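# Put one yellow sponge in each bench tote

## Task

Make sure each of the three totes sitting on the bench holds exactly one yellow sponge, with no sponge sticking out past a tote's rim. Every yellow sponge not in a tote must finish on top of the low shelf, where the extras start. The totes must stay in their spots on the bench with no visible shift or rotation, and the cartons beneath the bench must stay roughly in place. The bench and low shelf must stay roughly where they are, and the low shelf must be standing upright at the end or the task fails. The robot must not topple or finish leaning, or the task fails.

## Robot and tools

Robot: a Hello Robot Stretch 4, about 1.6 m tall. It has an omni-wheel base (rim within 0.23 m of the base origin), a lift on a mast, one arm that telescopes forward, a three-axis wrist and a five-finger hand. There is only one arm, so every joint target goes in a single "joints" object. Loose objects may occasionally be nudged by outside forces.

Frames: the base frame sits on the floor under the base centre, with x ahead, y to the left and z up, in metres. hand_pose is reported in this frame for the hand point, 0.045 m in front of the palm; the printed value can be a little off. The odometry frame is the base frame where the scene began. base_odometry counts wheel rotation only, so slipping is counted as travel. Its heading is in rad, left positive, within ±3.142.

move: one action per call. "base" takes a single relative offset from where the base currently is: translate_m (metres, forward +, -2 to 2), strafe_m (metres, left +, -2 to 2) or rotate_rad (radians, counter-clockwise +, -3.2 to 3.2). Only translate_m and strafe_m may be combined, giving a straight diagonal drive without turning. "joints" takes absolute targets by name: lift_m 0 to 1.2 m; arm_m 0 to 0.55 m of extension; wrist_yaw_rad -1.134 to 4.276 (0 ahead, + left, 3.14 folded back); wrist_pitch_rad -1.117 to 4.259 (0 level, 1.57 pointing down); wrist_roll_rad -1.117 to 4.259 (0 palm up, 1.57 palm to the robot's right, 3.14 palm down). The fingers hand_little, hand_ring, hand_middle and hand_index, plus hand_thumb_bend, run from -1 (curled) to +1 (straight). hand_thumb_turn runs from +1 (beside the palm) to -1 (facing the fingers). hand_force_limit (-1 to 1, roughly 0 to 10 N at the fingertip, 15 N for the thumb) and hand_speed (-0.96 to 1) are settings and do not move anything. Out-of-range targets are clipped, and the result reports it. Optional keys: "pace" ("slow", "default", "fast", "max"); "speeds" (top speed for a given joint); "contact_limits" (0 to 1 for arm_m, lift_m, translate_m, strafe_m, rotate_rad, given only next to that same command; 0.5 if omitted; a base limit persists until the next base command). {"end_of_arm": "enable_torque"} is sent alone and re-powers any wrist motor that has turned itself off. "cameras" lists head_camera, head_left_camera, head_right_camera, wrist_camera or "all". "blocking": false returns after about 0.5 s while motion continues, and a later move only overrides the targets it names. One action lasts at most 15 s and times out at 14 s. A move with no action simply reports state and images.

wait(seconds 0 to 10) lets time pass without new commands and returns early once motions settle. stop brakes all your running motions; braked parts hold and may keep pressing. zoom_image(camera, region [x0,y0,x1,y1] in pixels, at most 504 by 504) enlarges a part of the newest image from that camera. show_instructions displays the reference page (a picture of the five-finger hand). finished_scene ends the scene permanently, and the goal must then hold without the robot.

If a move or wait is refused, or is interrupted by a stop you didn't order, the remaining move, wait and finished_scene calls in that reply are skipped.

Results: base_status and joint_status report done, moving, off_target (at rest but short of target), contact_stop (blocked; that part goes slack), time_out, limit_stop_at_own_body, limit_stop_at_tilt (lean over 6 degrees; lift, arm and wheels go slack) or torque_fault. on_its_own describes things you did not command. lidar_m gives 12 distances in 30-degree sectors, starting straight ahead and going counter-clockwise; "-" means nothing seen, or something closer than 0.25 m. wrist_depth_mm is a 7x7 grid of depths in mm. base_tilt is in degrees. turned_by_wheels versus turned_by_imu differing by more than about 0.1 rad points to slipping or a collision. motor_effort is in % (with the peak in brackets) and servo_current in mA. hand_stopped_by gives six words for little, ring, middle, index, thumb_bend and thumb_turn: moving, target, force, stalled or fault. The *_load_n values are fingertip forces in N, positive when pushed open.

Hand geometry: the straight fingers extend 0.06 to 0.07 m past the hand point, and the wrist camera sits behind the palm's heel. With the thumb turned fully in front, the hand can wrap objects about 0.035 to 0.065 m thick. A finger motor only starts when its target changes by at least 0.002. It stops on reaching the target or when its load hits hand_force_limit. For a soft grip, use hand_speed -0.94 or lower. To loosen, send a target more open than the current reading.

Cameras: head_camera looks ahead and down from the top of the mast; turn the base to look elsewhere. The two head fisheyes look more steeply down and also show the base and arm. wrist_camera looks along the palm and shows an inverted view when the palm faces down.

Avoid: dropping sponges even a short way, releasing things while they move, ramming the bench, shelf, totes or cartons, and pushing hard. Don't shift or rotate the totes, and don't tip the low shelf. With the hand over the base, keep lift_m above about 0.25 (0.45 when pointing down). Avoid strong upward wrist tilts combined with roll or right yaw. With a heavy load and arm_m above 0.2, don't drive fast, and don't raise the lift while the base is moving.

Each tool is called after "Emit:" as a command line: name --argument value for each argument, lists and objects as JSON in quotes; but a table of rows of numbers goes row by row, as --pt "numbers of a row", without its own name.

Reference images:

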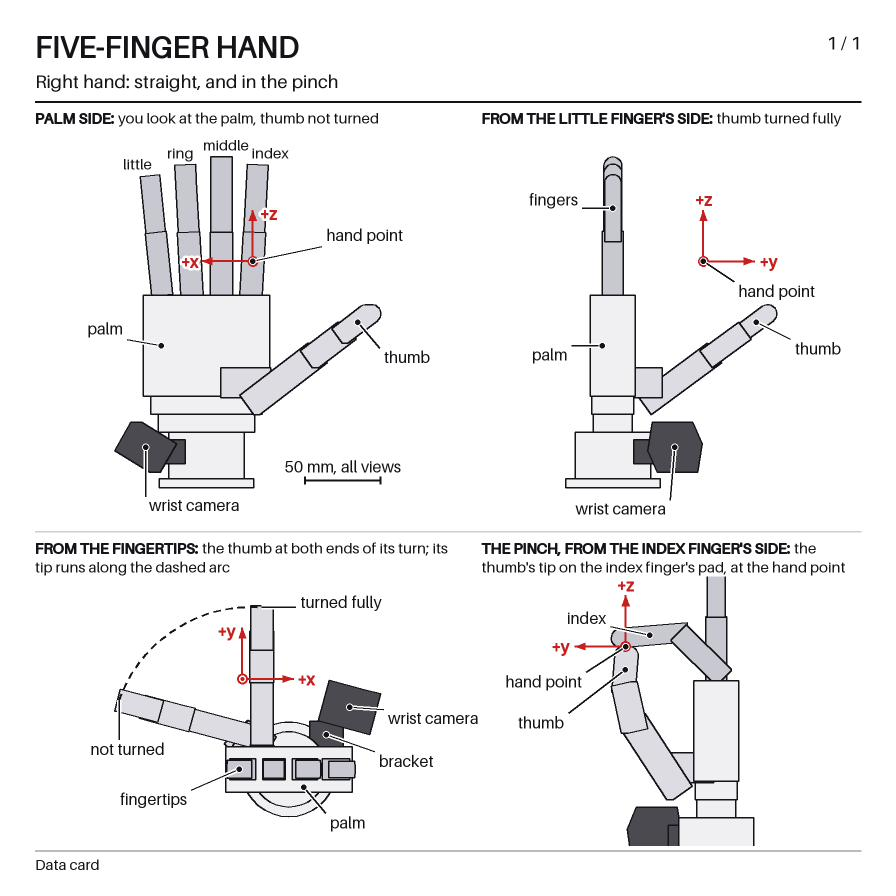

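## Session

Emit:
move

Scene clock: 0.00 s.
base_odometry: x=+0.000 y=+0.000 heading=+0.000
turned_by_wheels: +0.000
turned_by_imu: +0.000
base_tilt: forward=+0.9 right=+0.6
lidar_m: 2.53 1.60 1.27 1.27 2.31 1.51 1.49 1.66 1.51 0.90 1.00 1.61
base_status: not commanded
joint_positions: lift_m=+0.138 arm_m=+0.000 wrist_yaw_rad=+3.087 wrist_pitch_rad=+0.004 wrist_roll_rad=+0.000 hand_little=+1.000 hand_ring=+1.000 hand_middle=+1.000 hand_index=+1.000 hand_thumb_turn=+1.000 hand_thumb_bend=+1.000 hand_force_limit=+0.000 hand_speed=-0.800
joint_status: not commanded
measured_speeds: all 0
hand_stopped_by: target,target,target,target,target,target
little_load_n: 0.0
ring_load_n: 0.0
middle_load_n: 0.0
index_load_n: 0.0
thumb_bend_load_n: 0.0
thumb_turn_load_n: 0.0
motor_effort: lift_m=+20 arm_m=-4 wheel_0=-1 wheel_1=+1 wheel_2=-1
servo_current: wrist_yaw_rad=39 wrist_pitch_rad=26 wrist_roll_rad=26
hand_pose: x=-0.0438 y=+0.1302 z=+0.3756 quat_wxyz=(-0.485, -0.487, +0.514, +0.513) (m; base frame)
wrist_depth_mm: - - - - - - 1808 / - 135 - - - 1863 1808 / 116 143 - - 1576 - - / 130 - - - 1661 - - / - - 1808 1808 1537 - - / 1281 1255 198 134 - - - / 820 866 - - - - -
pictures: head_camera, head_left_camera, head_right_camera, wrist_camera
Images, in order (width x height): head_camera 420x560, head_left_camera 420x672, head_right_camera 420x672, wrist_camera 616x392.

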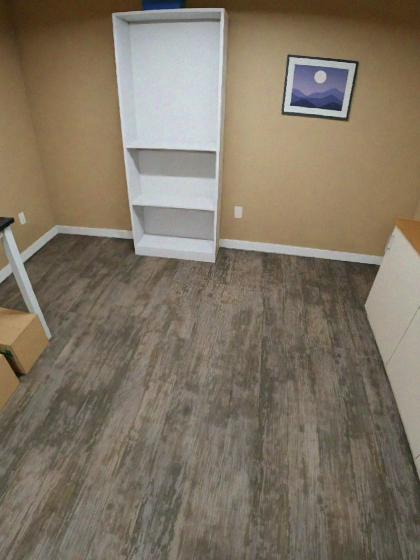

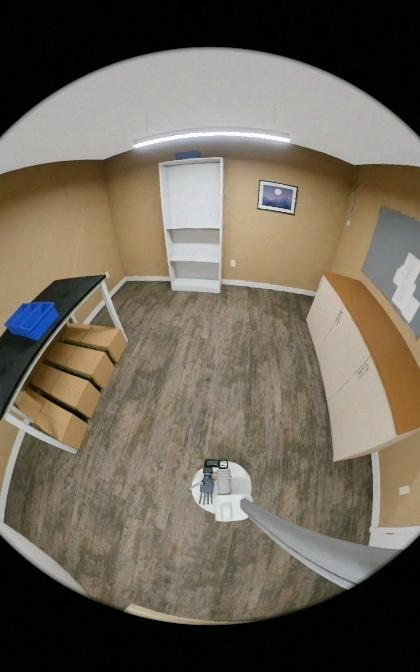

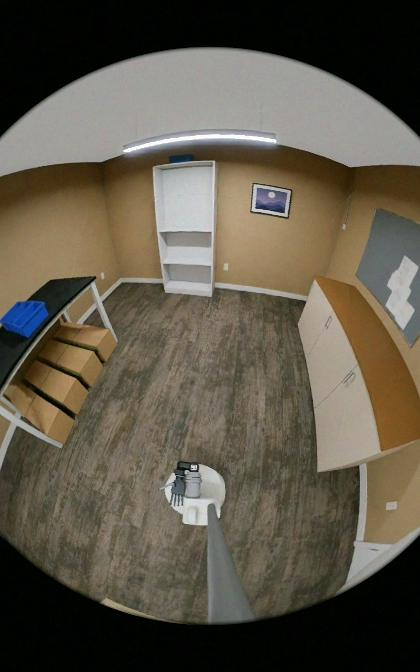

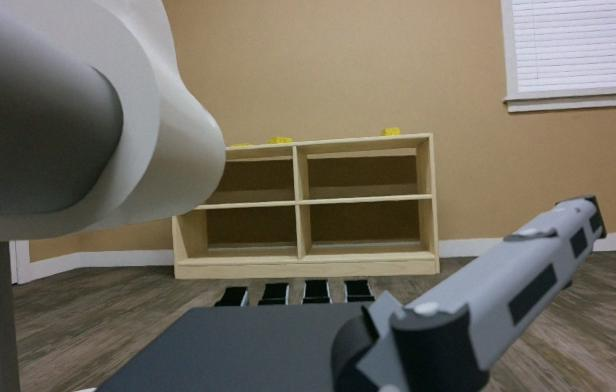

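Emit:
zoom_image --camera "head_left_camera" --region '[0, 250, 150, 420]'

Emit:
move --base '{"rotate_rad": 1.57}' --cameras '["all"]'

Scaled by 2.965 from the camera's image (finer frame: 600x960).

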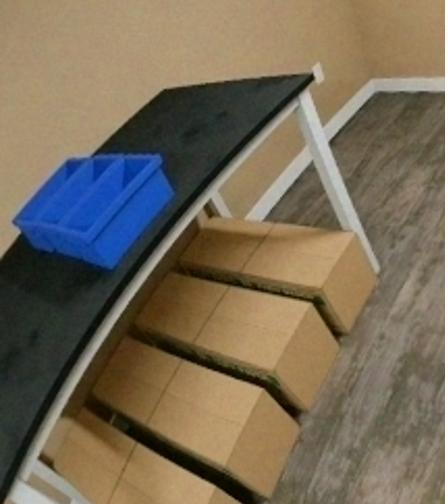

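Scene clock: 6.30 s.
move: done
base_odometry: x=+0.000 y=+0.000 heading=+1.570
turned_by_wheels: +1.570
turned_by_imu: +1.562
base_tilt: forward=+0.8 right=+0.5
lidar_m: 1.28 2.28 1.49 1.47 1.67 1.51 0.93 1.02 1.67 2.56 1.62 1.28
base_status: done
joint_positions: lift_m=+0.138 arm_m=+0.000 wrist_yaw_rad=+3.087 wrist_pitch_rad=+0.004 wrist_roll_rad=+0.000 hand_little=+1.000 hand_ring=+1.000 hand_middle=+1.000 hand_index=+1.000 hand_thumb_turn=+1.000 hand_thumb_bend=+1.000 hand_force_limit=+0.000 hand_speed=-0.800
joint_status: not commanded
measured_speeds: all 0
hand_stopped_by: target,target,target,target,target,target
little_load_n: 0.0
ring_load_n: 0.0
middle_load_n: -0.5
index_load_n: 0.0
thumb_bend_load_n: 0.0
thumb_turn_load_n: 0.0
motor_effort: lift_m=+20(20) arm_m=-4(4) wheel_0=-2(7) wheel_1=+1(8) wheel_2=+0(9)
servo_current: wrist_yaw_rad=46(59) wrist_pitch_rad=39(59) wrist_roll_rad=26(39)
hand_pose: x=-0.0438 y=+0.1302 z=+0.3756 quat_wxyz=(-0.485, -0.487, +0.514, +0.513)
wrist_depth_mm: - - - - - - - / - 133 1078 - - - - / 115 142 - - - - - / 128 - - 1576 1576 - - / 1118 - - - - - - / 1138 1138 139 134 - - - / 820 866 - - - - -
pictures: head_camera, head_left_camera, head_right_camera, wrist_camera
Images, in order (width x height): head_camera 420x560, head_left_camera 420x672, head_right_camera 420x672, wrist_camera 616x392.

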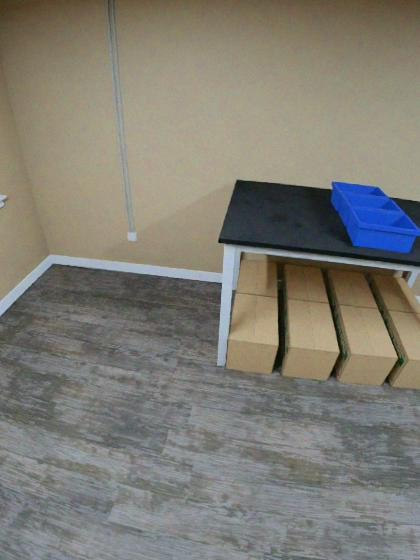

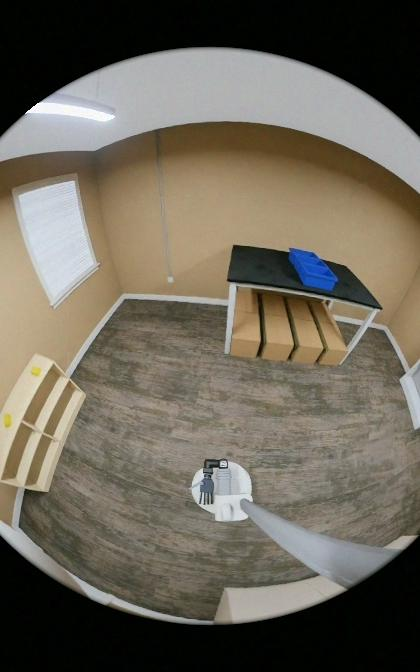

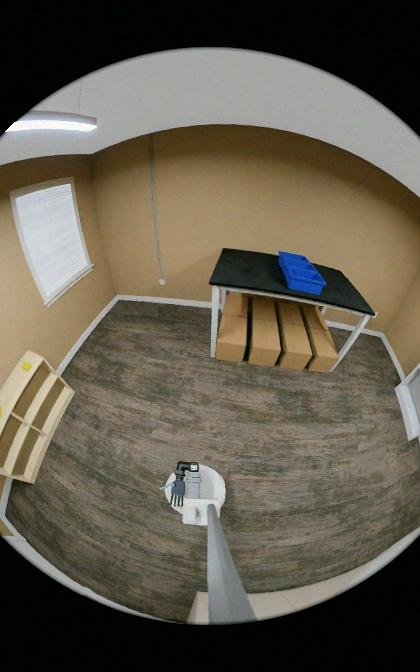

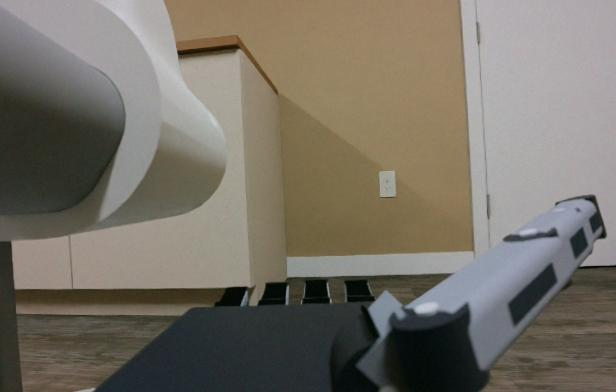

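Emit:
zoom_image --camera "head_camera" --region '[210, 160, 420, 300]'

Emit:
zoom_image --camera "head_left_camera" --region '[0, 340, 120, 500]'

Scaled by 2.400 from the camera's image (finer frame: 1200x1600).

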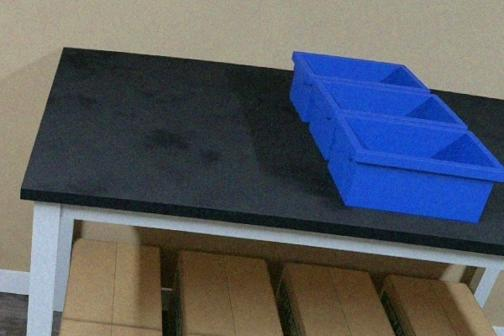

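Scaled by 3.150 from the camera's image (finer frame: 600x960).

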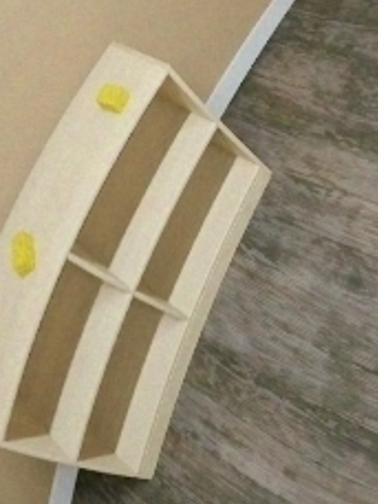

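Emit:
move --base '{"translate_m": 0.35, "strafe_m": -0.5}' --cameras '["all"]'

Scene clock: 19.43 s.
move: done
base_odometry: x=+0.500 y=+0.350 heading=+1.570
turned_by_wheels: +0.000
turned_by_imu: +0.002
base_tilt: forward=+0.9 right=+0.6
lidar_m: 0.85 0.96 2.32 1.91 2.17 1.35 1.32 1.52 2.44 2.10 1.06 0.87
base_status: done
joint_positions: lift_m=+0.138 arm_m=+0.000 wrist_yaw_rad=+3.087 wrist_pitch_rad=+0.004 wrist_roll_rad=+0.000 hand_little=+1.000 hand_ring=+1.000 hand_middle=+1.000 hand_index=+1.000 hand_thumb_turn=+1.000 hand_thumb_bend=+1.000 hand_force_limit=+0.000 hand_speed=-0.800
joint_status: not commanded
measured_speeds: all 0
hand_stopped_by: target,target,target,target,target,target
little_load_n: -0.5
ring_load_n: 0.0
middle_load_n: 0.0
index_load_n: 0.0
thumb_bend_load_n: 0.0
thumb_turn_load_n: 0.0
motor_effort: lift_m=+20(20) arm_m=-4(4) wheel_0=+0(10) wheel_1=+0(6) wheel_2=+2(8)
servo_current: wrist_yaw_rad=46(59) wrist_pitch_rad=39(65) wrist_roll_rad=33(39)
hand_pose: x=-0.0438 y=+0.1302 z=+0.3756 quat_wxyz=(-0.485, -0.487, +0.514, +0.513)
wrist_depth_mm: - - - - - - - / - 134 - - - - - / 115 142 - - - - - / 129 - - - - - - / 1576 1537 1537 1499 1756 - - / 1281 1255 198 134 - - - / 831 878 - - - - -
pictures: head_camera, head_left_camera, head_right_camera, wrist_camera
Images, in order (width x height): head_camera 420x560, head_left_camera 420x672, head_right_camera 420x672, wrist_camera 616x392.

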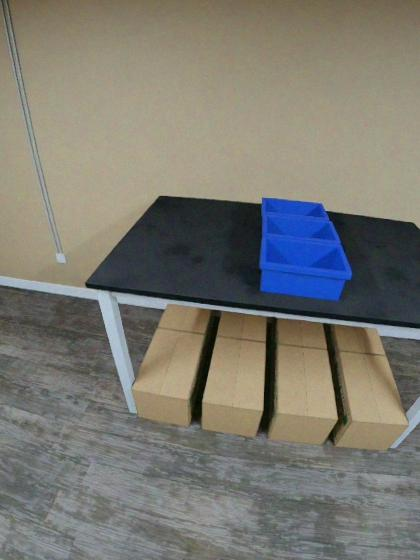

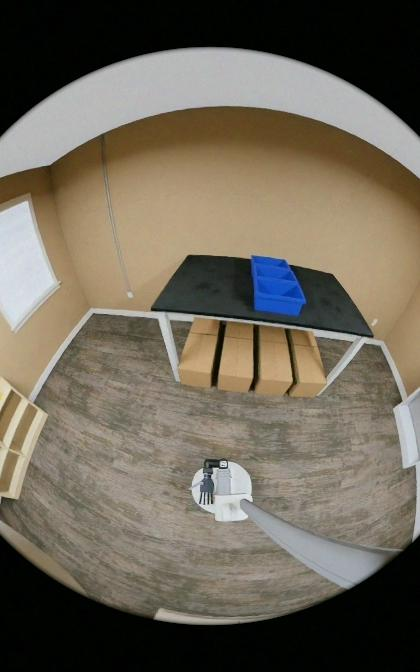

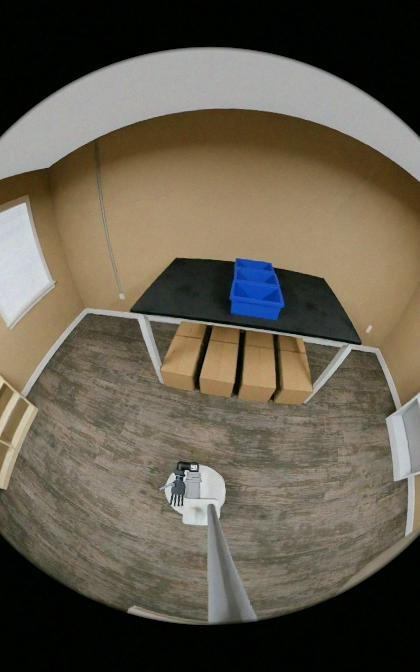

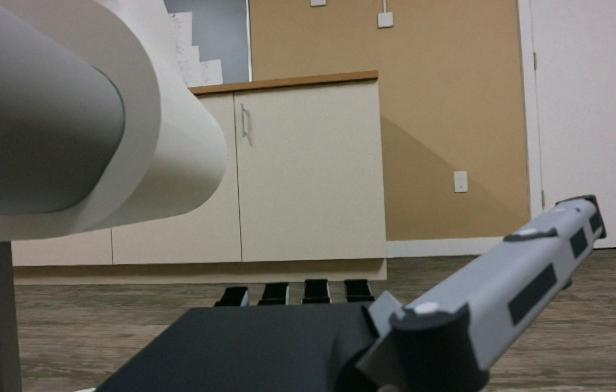

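Emit:
move --base '{"translate_m": 0.4, "strafe_m": -0.1}' --joints '{"lift_m": 0.3}' --cameras '["all"]'

Scene clock: 28.47 s.
move: done
base_odometry: x=+0.601 y=+0.749 heading=+1.570
turned_by_wheels: +0.000
turned_by_imu: -0.003
base_tilt: forward=+0.8 right=+0.6
lidar_m: 0.43 0.50 2.34 1.98 2.18 1.77 1.75 1.96 2.10 2.07 0.53 0.42
base_status: done
joint_positions: lift_m=+0.300 arm_m=+0.000 wrist_yaw_rad=+3.087 wrist_pitch_rad=+0.004 wrist_roll_rad=+0.000 hand_little=+1.000 hand_ring=+1.000 hand_middle=+1.000 hand_index=+1.000 hand_thumb_turn=+1.000 hand_thumb_bend=+1.000 hand_force_limit=+0.000 hand_speed=-0.800
joint_status: all done
measured_speeds: all 0
hand_stopped_by: target,target,target,target,target,target
little_load_n: 0.0
ring_load_n: 0.0
middle_load_n: 0.0
index_load_n: 0.0
thumb_bend_load_n: 0.0
thumb_turn_load_n: 0.0
motor_effort: lift_m=+23(27) arm_m=-4(4) wheel_0=+1(8) wheel_1=+1(4) wheel_2=-1(11)
servo_current: wrist_yaw_rad=39(59) wrist_pitch_rad=39(52) wrist_roll_rad=26(39)
hand_pose: x=-0.0438 y=+0.1302 z=+0.5373 quat_wxyz=(-0.485, -0.487, +0.514, +0.513)
wrist_depth_mm: - - - - - - - / - 135 - - - - - / 116 143 1921 - - - - / 130 - 1921 - - - - / - - 1921 - - - - / 1808 1756 198 135 - - - / 1160 1229 - - - - -
pictures: head_camera, head_left_camera, head_right_camera, wrist_camera
Images, in order (width x height): head_camera 420x560, head_left_camera 420x672, head_right_camera 420x672, wrist_camera 616x392.

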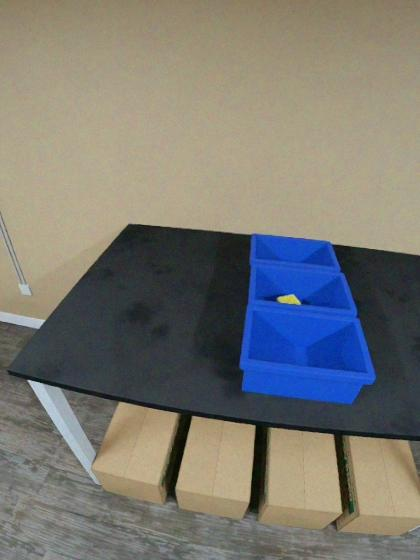

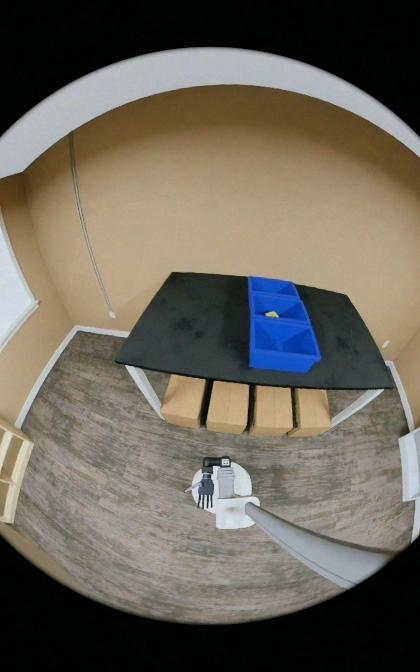

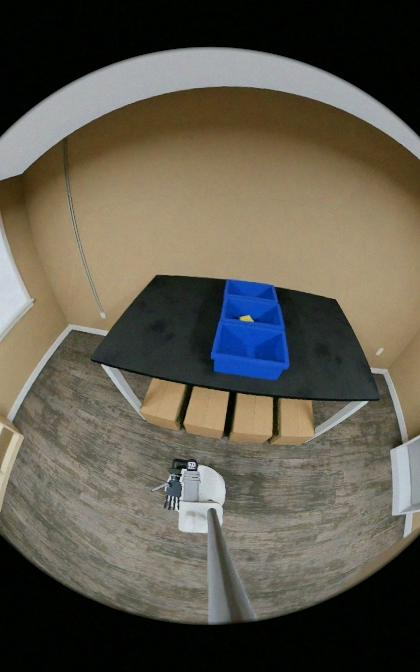

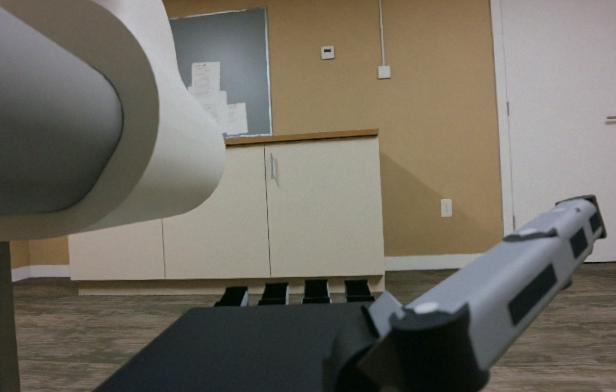

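Emit:
zoom_image --camera "head_camera" --region '[220, 220, 400, 410]'

Emit:
zoom_image --camera "head_left_camera" --region '[230, 260, 340, 380]'

Scaled by 2.653 from the camera's image (finer frame: 1200x1600).

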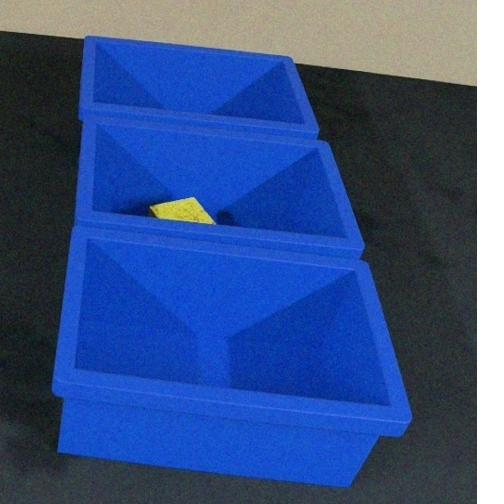

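Scaled by 4.200 from the camera's image (finer frame: 600x960).

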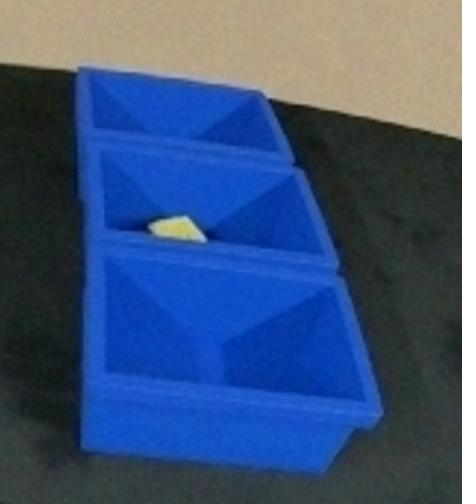

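Emit:
move --joints '{"lift_m": 1.05}' --pace "fast"

Emit:
move --joints '{"wrist_yaw_rad": 0.0}'

Emit:
move --joints '{"wrist_pitch_rad": 1.0, "arm_m": 0.05}' --cameras '["all"]'

Scene clock: 45.50 s.
move: done
base_odometry: x=+0.601 y=+0.749 heading=+1.570
turned_by_wheels: +0.000
turned_by_imu: -0.001
base_tilt: forward=+0.9 right=+0.5
lidar_m: 0.42 0.49 2.30 1.97 2.18 1.76 1.72 1.97 2.12 2.07 0.55 0.43
base_status: not commanded
joint_positions: lift_m=+1.050 arm_m=+0.000 wrist_yaw_rad=+3.087 wrist_pitch_rad=+0.004 wrist_roll_rad=+0.000 hand_little=+1.000 hand_ring=+1.000 hand_middle=+1.000 hand_index=+1.000 hand_thumb_turn=+1.000 hand_thumb_bend=+1.000 hand_force_limit=+0.000 hand_speed=-0.800
joint_status: all done
measured_speeds: all 0
hand_stopped_by: target,target,target,target,target,target
little_load_n: 0.0
ring_load_n: 0.0
middle_load_n: 0.0
index_load_n: 0.0
thumb_bend_load_n: 0.0
thumb_turn_load_n: 0.0
motor_effort: lift_m=+24(27) arm_m=-4(4) wheel_0=+1(1) wheel_1=+1(2) wheel_2=-1(2)
servo_current: wrist_yaw_rad=52(59) wrist_pitch_rad=33(59) wrist_roll_rad=26(39)
hand_pose: x=-0.0438 y=+0.1302 z=+1.2873 quat_wxyz=(-0.485, -0.487, +0.514, +0.513)
wrist_depth_mm: - - - - - - - / - 135 - - - - - / 116 143 - - - - - / 129 - - - - - - / - - - - - - - / - - 198 134 - - - / - - - - - - -
pictures: none

Scene clock: 47.83 s.
move: done
base_odometry: x=+0.601 y=+0.749 heading=+1.570
turned_by_wheels: +0.000
turned_by_imu: -0.001
base_tilt: forward=+0.9 right=+0.6
lidar_m: 0.44 0.49 2.33 1.98 2.17 1.77 1.74 1.97 2.08 2.07 0.55 0.45
base_status: not commanded
joint_positions: lift_m=+1.050 arm_m=+0.000 wrist_yaw_rad=+0.002 wrist_pitch_rad=+0.004 wrist_roll_rad=+0.000 hand_little=+1.000 hand_ring=+1.000 hand_middle=+1.000 hand_index=+1.000 hand_thumb_turn=+1.000 hand_thumb_bend=+1.000 hand_force_limit=+0.000 hand_speed=-0.800
joint_status: all done
measured_speeds: all 0
hand_stopped_by: target,target,target,target,target,target
little_load_n: 0.0
ring_load_n: 0.0
middle_load_n: 0.0
index_load_n: 0.0
thumb_bend_load_n: 0.0
thumb_turn_load_n: 0.0
motor_effort: lift_m=+23(24) arm_m=-4(4) wheel_0=+1(1) wheel_1=+1(2) wheel_2=-1(2)
servo_current: wrist_yaw_rad=46(111) wrist_pitch_rad=33(59) wrist_roll_rad=33(39)
hand_pose: x=+0.3929 y=-0.1178 z=+1.2873 quat_wxyz=(+0.499, +0.500, +0.501, +0.500)
wrist_depth_mm: - - - - - - - / - - - - - - - / - - - - - - - / - - - - - - - / - - - - - - - / - - 137 134 - - - / - - - - - - -
pictures: none

Scene clock: 49.03 s.
move: done
base_odometry: x=+0.601 y=+0.749 heading=+1.570
turned_by_wheels: +0.000
turned_by_imu: +0.000
base_tilt: forward=+0.9 right=+0.6
lidar_m: 0.44 0.49 2.33 1.97 2.18 1.76 1.75 1.96 2.10 2.08 0.53 0.45
base_status: not commanded
joint_positions: lift_m=+1.050 arm_m=+0.050 wrist_yaw_rad=+0.001 wrist_pitch_rad=+1.000 wrist_roll_rad=+0.000 hand_little=+1.000 hand_ring=+1.000 hand_middle=+1.000 hand_index=+1.000 hand_thumb_turn=+1.000 hand_thumb_bend=+1.000 hand_force_limit=+0.000 hand_speed=-0.800
joint_status: all done
measured_speeds: all 0
hand_stopped_by: target,target,target,target,target,target
little_load_n: 0.0
ring_load_n: 0.0
middle_load_n: 0.0
index_load_n: 0.0
thumb_bend_load_n: 0.0
thumb_turn_load_n: 0.0
motor_effort: lift_m=+24(24) arm_m=+6(8) wheel_0=+1(1) wheel_1=+1(2) wheel_2=-2(2)
servo_current: wrist_yaw_rad=52(52) wrist_pitch_rad=33(78) wrist_roll_rad=33(39)
hand_pose: x=+0.3912 y=-0.1180 z=+1.0741 quat_wxyz=(+0.199, +0.678, +0.679, +0.199)
wrist_depth_mm: 512 504 492 364 - - - / 449 442 433 274 260 255 247 / 399 389 387 364 320 309 298 / 370 357 349 342 338 332 332 / 1308 1255 1008 340 946 317 - / 1205 946 198 134 - - - / 1138 1118 - - - - -
pictures: head_camera, head_left_camera, head_right_camera, wrist_camera
Images, in order (width x height): head_camera 420x560, head_left_camera 420x672, head_right_camera 420x672, wrist_camera 616x392.

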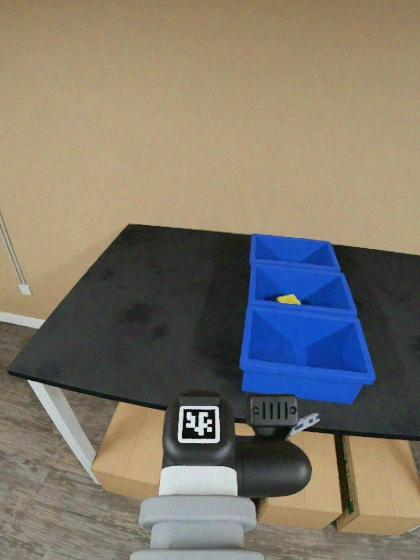

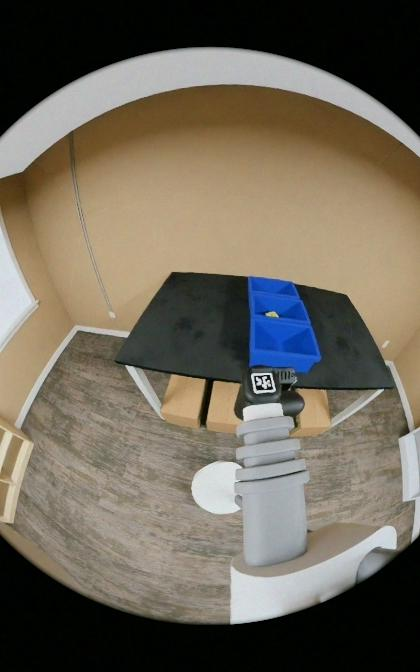

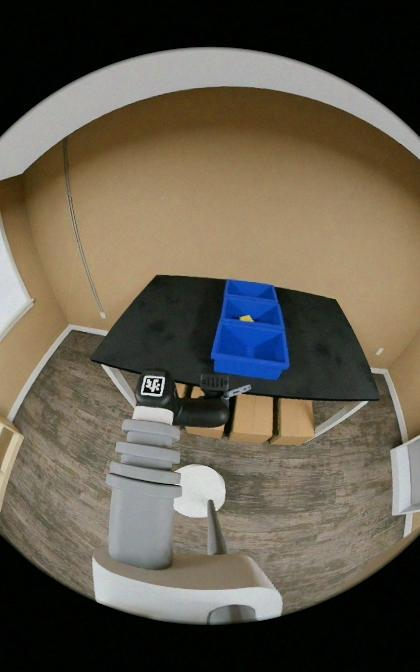

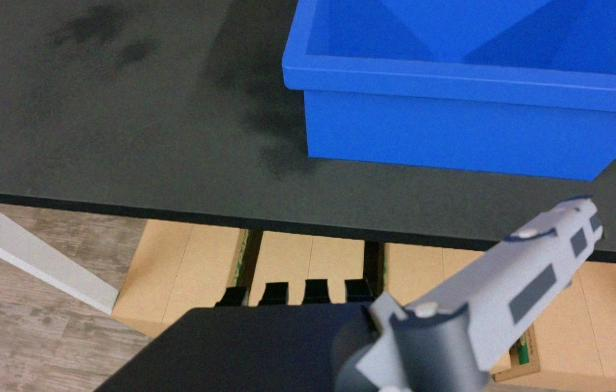

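Emit:
move --joints '{"lift_m": 1.2, "wrist_pitch_rad": 1.2, "hand_index": 0.0, "hand_middle": 0.0, "hand_ring": 0.0, "hand_little": 0.0}'

Emit:
move --joints '{"arm_m": 0.2}' --cameras '["head_camera", "wrist_camera"]'

Scene clock: 83.03 s.
move: done
base_odometry: x=+0.601 y=+0.749 heading=+1.570
turned_by_wheels: +0.000
turned_by_imu: -0.001
base_tilt: forward=+0.9 right=+0.6
lidar_m: 0.44 0.49 2.32 1.99 2.18 1.75 1.76 1.98 2.11 2.07 0.56 0.44
base_status: not commanded
joint_positions: lift_m=+1.200 arm_m=+0.050 wrist_yaw_rad=+0.001 wrist_pitch_rad=+1.199 wrist_roll_rad=+0.000 hand_little=+0.000 hand_ring=+0.000 hand_middle=+0.000 hand_index=+0.000 hand_thumb_turn=+1.000 hand_thumb_bend=+1.000 hand_force_limit=+0.000 hand_speed=-0.800
joint_status: all done
measured_speeds: all 0
hand_stopped_by: target,target,target,target,target,target
little_load_n: 0.0
ring_load_n: 0.0
middle_load_n: 0.0
index_load_n: 0.0
thumb_bend_load_n: 0.0
thumb_turn_load_n: 0.0
motor_effort: lift_m=+24(26) arm_m=+6(6) wheel_0=+1(1) wheel_1=+1(2) wheel_2=-1(2)
servo_current: wrist_yaw_rad=39(59) wrist_pitch_rad=13(91) wrist_roll_rad=26(46)
hand_pose: x=+0.3573 y=-0.1181 z=+1.1934 quat_wxyz=(+0.131, +0.695, +0.695, +0.131)
wrist_depth_mm: 569 559 554 535 - - - / 535 525 517 500 504 500 - / 496 492 488 473 466 357 415 / 1397 1138 469 176 452 445 442 / 1397 1336 1078 172 1042 1060 - / 1308 1281 155 135 - - - / 1229 1229 - - - - -
pictures: none

Scene clock: 84.53 s.
move: done
base_odometry: x=+0.601 y=+0.749 heading=+1.570
turned_by_wheels: +0.000
turned_by_imu: +0.000
base_tilt: forward=+1.0 right=+0.5
lidar_m: 0.44 0.49 2.32 1.99 2.19 1.75 1.73 2.00 2.11 2.08 0.54 0.44
base_status: not commanded
joint_positions: lift_m=+1.200 arm_m=+0.200 wrist_yaw_rad=+0.001 wrist_pitch_rad=+1.199 wrist_roll_rad=+0.000 hand_little=+0.000 hand_ring=+0.000 hand_middle=+0.000 hand_index=+0.000 hand_thumb_turn=+1.000 hand_thumb_bend=+1.000 hand_force_limit=+0.000 hand_speed=-0.800
joint_status: all done
measured_speeds: all 0
hand_stopped_by: target,target,target,target,target,target
little_load_n: 0.0
ring_load_n: 0.0
middle_load_n: 0.0
index_load_n: 0.0
thumb_bend_load_n: 0.0
thumb_turn_load_n: 0.0
motor_effort: lift_m=+24(24) arm_m=+6(9) wheel_0=+1(1) wheel_1=+1(1) wheel_2=-1(2)
servo_current: wrist_yaw_rad=46(52) wrist_pitch_rad=33(52) wrist_roll_rad=20(39)
hand_pose: x=+0.5073 y=-0.1181 z=+1.1934 quat_wxyz=(+0.130, +0.695, +0.695, +0.131)
wrist_depth_mm: 569 564 554 544 484 521 445 / 530 525 521 508 - 375 366 / 496 492 484 473 466 459 - / 466 462 455 176 442 439 - / 439 436 421 172 306 421 - / 1281 1255 155 135 - - - / 1229 1229 - - - - -
Images, in order (width x height): head_camera 420x560, wrist_camera 616x392.

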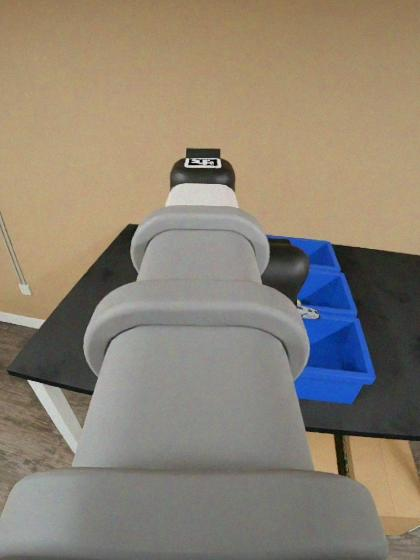

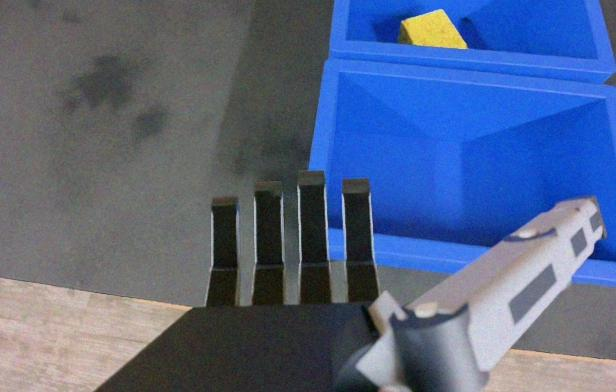

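Emit:
move --base '{"strafe_m": -0.12}' --joints '{"arm_m": 0.4}' --cameras '["head_camera", "wrist_camera"]'

Scene clock: 89.97 s.
move: done
base_odometry: x=+0.721 y=+0.749 heading=+1.570
turned_by_wheels: +0.000
turned_by_imu: -0.001
base_tilt: forward=+0.9 right=+0.6
lidar_m: 0.41 0.46 0.76 2.08 2.31 1.78 1.77 2.03 1.97 1.97 0.54 0.42
base_status: done
joint_positions: lift_m=+1.200 arm_m=+0.400 wrist_yaw_rad=+0.001 wrist_pitch_rad=+1.199 wrist_roll_rad=+0.000 hand_little=+0.000 hand_ring=+0.000 hand_middle=+0.000 hand_index=+0.000 hand_thumb_turn=+1.000 hand_thumb_bend=+1.000 hand_force_limit=+0.000 hand_speed=-0.800
joint_status: all done
measured_speeds: all 0
hand_stopped_by: target,target,target,target,target,target
little_load_n: 0.5
ring_load_n: 0.0
middle_load_n: 0.5
index_load_n: 0.5
thumb_bend_load_n: 0.0
thumb_turn_load_n: 0.0
motor_effort: lift_m=+23(24) arm_m=+6(9) wheel_0=+0(9) wheel_1=+2(9) wheel_2=-1(3)
servo_current: wrist_yaw_rad=46(65) wrist_pitch_rad=26(52) wrist_roll_rad=33(46)
hand_pose: x=+0.7072 y=-0.1181 z=+1.1934 quat_wxyz=(+0.130, +0.695, +0.695, +0.131)
wrist_depth_mm: 569 564 554 496 535 512 530 / 530 525 517 394 392 368 492 / 496 488 484 466 455 413 459 / 466 462 449 177 430 427 324 / 439 433 175 172 303 402 - / 415 413 155 135 - - - / 397 394 - - - - -
Images, in order (width x height): head_camera 420x560, wrist_camera 616x392.

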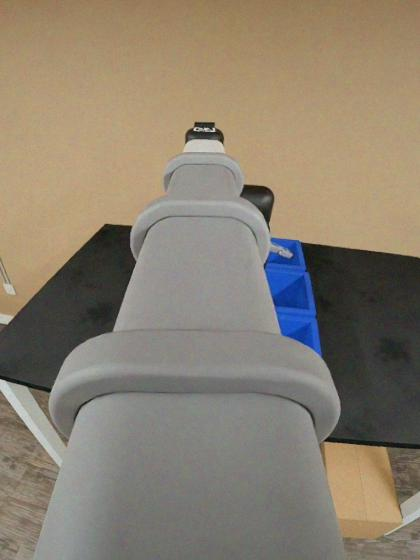

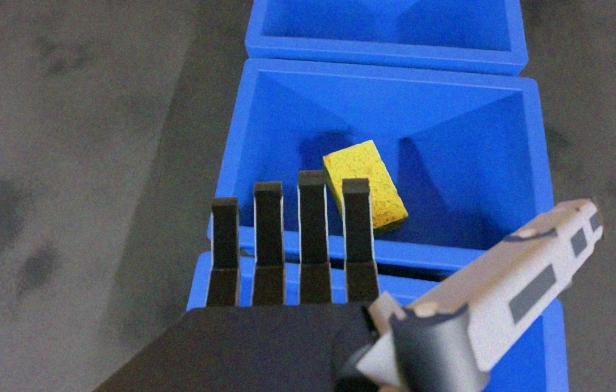

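Emit:
move --joints '{"arm_m": 0.55, "wrist_pitch_rad": 1.2, "hand_index": 1, "hand_middle": 1, "hand_ring": 1, "hand_little": 1}' --cameras '["head_camera", "wrist_camera"]'

Scene clock: 97.00 s.
move: done
base_odometry: x=+0.721 y=+0.749 heading=+1.570
turned_by_wheels: +0.000
turned_by_imu: -0.001
base_tilt: forward=+0.9 right=+0.5
lidar_m: 0.41 0.48 0.75 2.10 2.28 1.78 1.77 2.03 1.98 1.95 0.53 0.43
base_status: not commanded
joint_positions: lift_m=+1.200 arm_m=+0.547 wrist_yaw_rad=+0.001 wrist_pitch_rad=+1.200 wrist_roll_rad=+0.000 hand_little=+1.000 hand_ring=+1.000 hand_middle=+1.000 hand_index=+1.000 hand_thumb_turn=+1.000 hand_thumb_bend=+1.000 hand_force_limit=+0.000 hand_speed=-0.800
joint_status: all done
joint sent to its limit — arm_m, upper limit.
measured_speeds: all 0
hand_stopped_by: target,target,target,target,target,target
little_load_n: -0.5
ring_load_n: 0.0
middle_load_n: 0.0
index_load_n: 0.0
thumb_bend_load_n: 0.0
thumb_turn_load_n: 0.0
motor_effort: lift_m=+23(24) arm_m=+6(9) wheel_0=-1(1) wheel_1=+2(3) wheel_2=-1(2)
servo_current: wrist_yaw_rad=52(59) wrist_pitch_rad=7(91) wrist_roll_rad=33(39)
hand_pose: x=+0.8547 y=-0.1181 z=+1.1934 quat_wxyz=(+0.130, +0.695, +0.695, +0.131)
wrist_depth_mm: 564 564 554 415 415 410 525 / 530 521 517 452 459 442 500 / 492 488 480 379 - 452 - / 462 459 455 349 330 384 - / 436 433 430 418 407 355 - / 415 407 188 134 - - - / 394 394 - - - - -
Images, in order (width x height): head_camera 420x560, wrist_camera 616x392.

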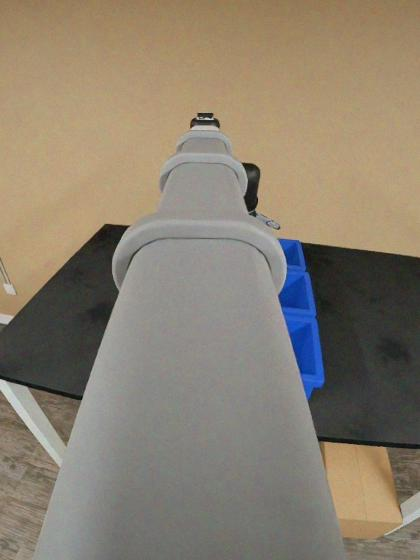

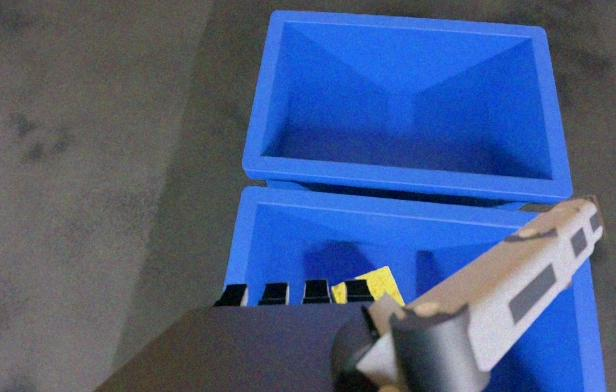

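Emit:
move --joints '{"arm_m": 0.45, "wrist_pitch_rad": 1.5}' --cameras '["wrist_camera"]'

Emit:
zoom_image --camera "wrist_camera" --region '[150, 0, 616, 392]'

Scene clock: 107.23 s.
move: done
base_odometry: x=+0.721 y=+0.749 heading=+1.570
turned_by_wheels: +0.000
turned_by_imu: -0.001
base_tilt: forward=+0.8 right=+0.5
lidar_m: 0.42 0.46 0.75 2.09 2.28 1.75 1.77 2.04 1.98 1.96 0.54 0.42
base_status: not commanded
joint_positions: lift_m=+1.200 arm_m=+0.450 wrist_yaw_rad=+0.001 wrist_pitch_rad=+1.498 wrist_roll_rad=+0.000 hand_little=+1.000 hand_ring=+1.000 hand_middle=+1.000 hand_index=+1.000 hand_thumb_turn=+1.000 hand_thumb_bend=+1.000 hand_force_limit=+0.000 hand_speed=-0.800
joint_status: all done
measured_speeds: all 0
hand_stopped_by: target,target,target,target,target,target
little_load_n: 0.0
ring_load_n: 0.0
middle_load_n: 0.0
index_load_n: 0.0
thumb_bend_load_n: 0.0
thumb_turn_load_n: 0.0
motor_effort: lift_m=+23(24) arm_m=-6(8) wheel_0=-1(1) wheel_1=+2(2) wheel_2=-1(2)
servo_current: wrist_yaw_rad=46(52) wrist_pitch_rad=13(104) wrist_roll_rad=33(46)
hand_pose: x=+0.6973 y=-0.1181 z=+1.1614 quat_wxyz=(+0.026, +0.706, +0.707, +0.026)
wrist_depth_mm: 424 421 415 402 382 362 301 / 418 418 410 407 404 402 294 / 415 413 402 404 399 397 293 / 413 407 399 298 283 347 285 / 407 404 349 394 392 392 - / 402 399 189 134 - - - / 399 399 - - - - -
Images, in order (width x height): wrist_camera 616x392.

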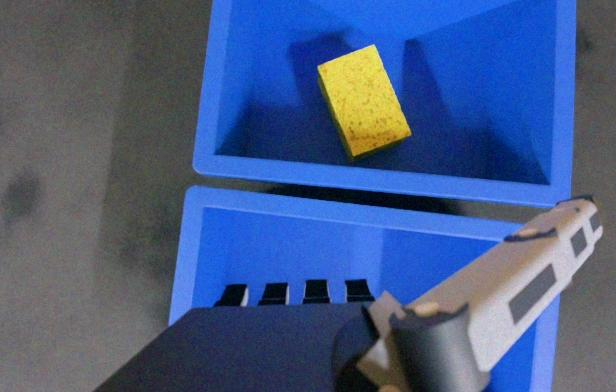

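Scaled by 1.082.

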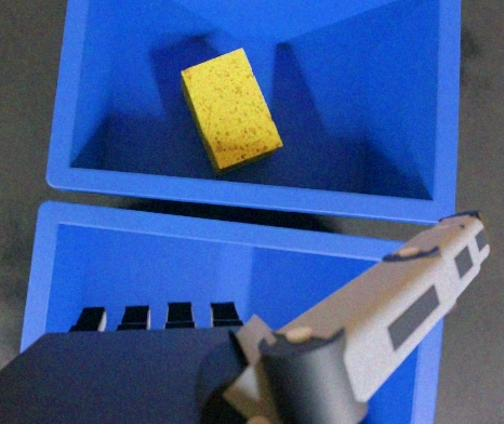

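Emit:
move --joints '{"arm_m": 0.0, "wrist_pitch_rad": 0.7, "hand_thumb_turn": -1.0}' --pace "fast"

Emit:
move --base '{"translate_m": -0.7, "strafe_m": 0.5}' --joints '{"wrist_roll_rad": 3.14, "lift_m": 0.9}'

Emit:
move --base '{"rotate_rad": 1.57}' --cameras '["all"]'

Scene clock: 179.23 s.
move: done
base_odometry: x=+0.721 y=+0.749 heading=+1.570
turned_by_wheels: +0.000
turned_by_imu: -0.002
base_tilt: forward=+0.8 right=+0.5
lidar_m: 0.42 0.48 0.78 2.11 2.32 1.79 1.76 2.02 1.96 1.95 0.51 0.43
base_status: not commanded
joint_positions: lift_m=+1.200 arm_m=+0.000 wrist_yaw_rad=+0.001 wrist_pitch_rad=+0.708 wrist_roll_rad=+0.000 hand_little=+1.000 hand_ring=+1.000 hand_middle=+1.000 hand_index=+1.000 hand_thumb_turn=-1.000 hand_thumb_bend=+1.000 hand_force_limit=+0.000 hand_speed=-0.800
joint_status: all done
measured_speeds: all 0
hand_stopped_by: target,target,target,target,target,target
little_load_n: 0.0
ring_load_n: 0.0
middle_load_n: 0.0
index_load_n: 0.0
thumb_bend_load_n: 0.0
thumb_turn_load_n: 0.0
motor_effort: lift_m=+23(24) arm_m=-6(9) wheel_0=+0(1) wheel_1=+1(2) wheel_2=-1(2)
servo_current: wrist_yaw_rad=46(59) wrist_pitch_rad=52(137) wrist_roll_rad=33(46)
hand_pose: x=+0.3786 y=-0.1180 z=+1.2796 quat_wxyz=(+0.296, +0.642, +0.643, +0.296)
wrist_depth_mm: - - - - - - - / - - - 112 - - - / - - - - - 750 768 / 723 723 691 - - 676 661 / 621 615 544 591 - 580 564 / 539 535 198 135 - 500 496 / 768 492 - - - - 445
pictures: none

Scene clock: 183.47 s.
move: done
base_odometry: x=+0.220 y=+0.050 heading=+1.570
turned_by_wheels: +0.000
turned_by_imu: -0.002
base_tilt: forward=+0.9 right=+0.5
lidar_m: 1.19 2.31 1.72 1.70 1.95 1.62 0.97 1.12 1.80 2.36 1.47 1.19
base_status: done
joint_positions: lift_m=+0.900 arm_m=+0.000 wrist_yaw_rad=+0.001 wrist_pitch_rad=+0.708 wrist_roll_rad=+3.136 hand_little=+1.000 hand_ring=+1.000 hand_middle=+1.000 hand_index=+1.000 hand_thumb_turn=-1.000 hand_thumb_bend=+1.000 hand_force_limit=+0.000 hand_speed=-0.800
joint_status: all done
measured_speeds: all 0
hand_stopped_by: target,target,target,target,target,target
little_load_n: 0.0
ring_load_n: 0.0
middle_load_n: 0.0
index_load_n: 0.0
thumb_bend_load_n: 0.0
thumb_turn_load_n: 0.0
motor_effort: lift_m=+16(21) arm_m=-6(6) wheel_0=+2(10) wheel_1=+0(5) wheel_2=+0(9)
servo_current: wrist_yaw_rad=52(59) wrist_pitch_rad=39(65) wrist_roll_rad=20(104)
hand_pose: x=+0.3002 y=-0.0568 z=+0.8887 quat_wxyz=(-0.295, +0.644, -0.640, +0.296)
wrist_depth_mm: 976 960 960 960 960 976 991 / 1078 1078 1098 1060 1060 1078 1078 / 1229 1229 1255 1229 - 1255 1229 / 1255 1308 1366 1366 - 1430 1464 / 1255 1255 - 1308 - 1708 1756 / 1618 1537 139 135 - - - / 1618 - - - - - -
pictures: none

Scene clock: 185.57 s.
move: done
base_odometry: x=+0.220 y=+0.050 heading=+3.140
turned_by_wheels: +1.570
turned_by_imu: +1.563
base_tilt: forward=+0.9 right=+0.5
lidar_m: 1.69 1.95 1.59 0.97 1.10 1.77 2.33 1.50 1.21 1.21 2.38 1.70
base_status: done
joint_positions: lift_m=+0.900 arm_m=+0.000 wrist_yaw_rad=+0.001 wrist_pitch_rad=+0.707 wrist_roll_rad=+3.136 hand_little=+1.000 hand_ring=+1.000 hand_middle=+1.000 hand_index=+1.000 hand_thumb_turn=-1.000 hand_thumb_bend=+1.000 hand_force_limit=+0.000 hand_speed=-0.800
joint_status: not commanded
measured_speeds: all 0
hand_stopped_by: target,target,target,target,target,target
little_load_n: 0.0
ring_load_n: 0.0
middle_load_n: 0.0
index_load_n: 0.0
thumb_bend_load_n: 0.0
thumb_turn_load_n: 0.0
motor_effort: lift_m=+16(16) arm_m=-6(6) wheel_0=+0(7) wheel_1=-1(7) wheel_2=+1(8)
servo_current: wrist_yaw_rad=33(59) wrist_pitch_rad=33(59) wrist_roll_rad=39(39)
hand_pose: x=+0.3004 y=-0.0568 z=+0.8888 quat_wxyz=(-0.295, +0.644, -0.640, +0.297)
wrist_depth_mm: 976 960 976 976 960 946 976 / 1078 1060 1098 1060 1060 1078 1078 / 1229 1229 1229 1255 - 1229 1255 / 1430 1430 1464 1430 - 1464 1464 / 1708 1708 1661 1708 - 1756 1708 / - - 187 135 - - - / - - - - - - -
pictures: head_camera, head_left_camera, head_right_camera, wrist_camera
Images, in order (width x height): head_camera 420x560, head_left_camera 420x672, head_right_camera 420x672, wrist_camera 616x392.

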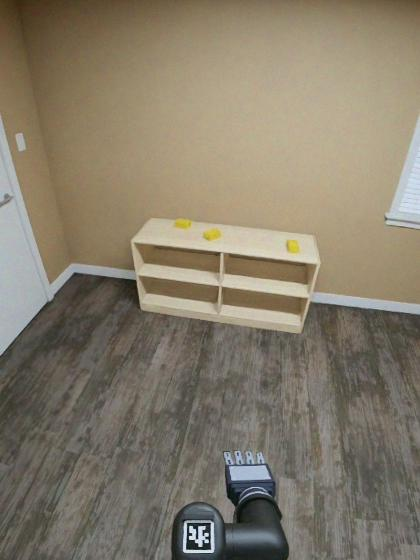

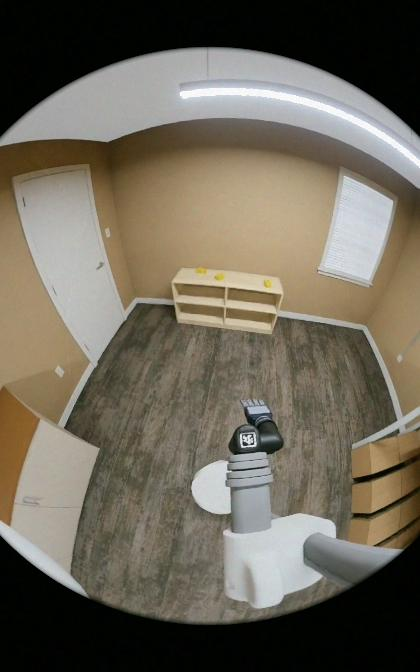

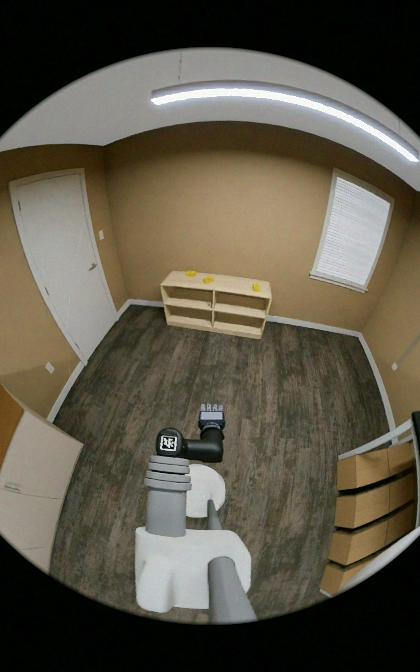

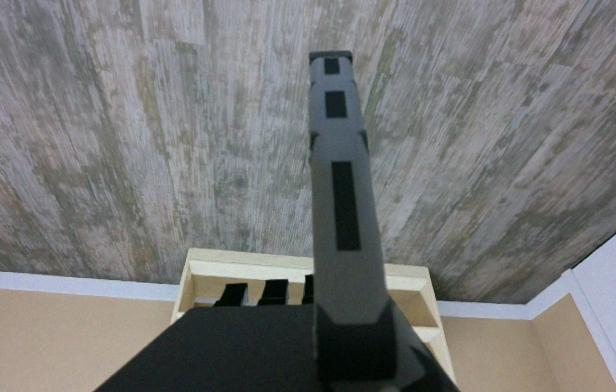

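Emit:
zoom_image --camera "head_camera" --region '[120, 205, 330, 345]'

Scaled by 2.400 from the camera's image (finer frame: 1200x1600).

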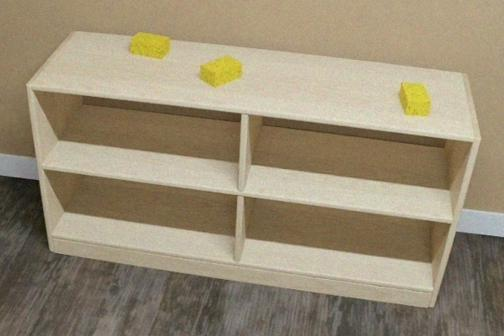

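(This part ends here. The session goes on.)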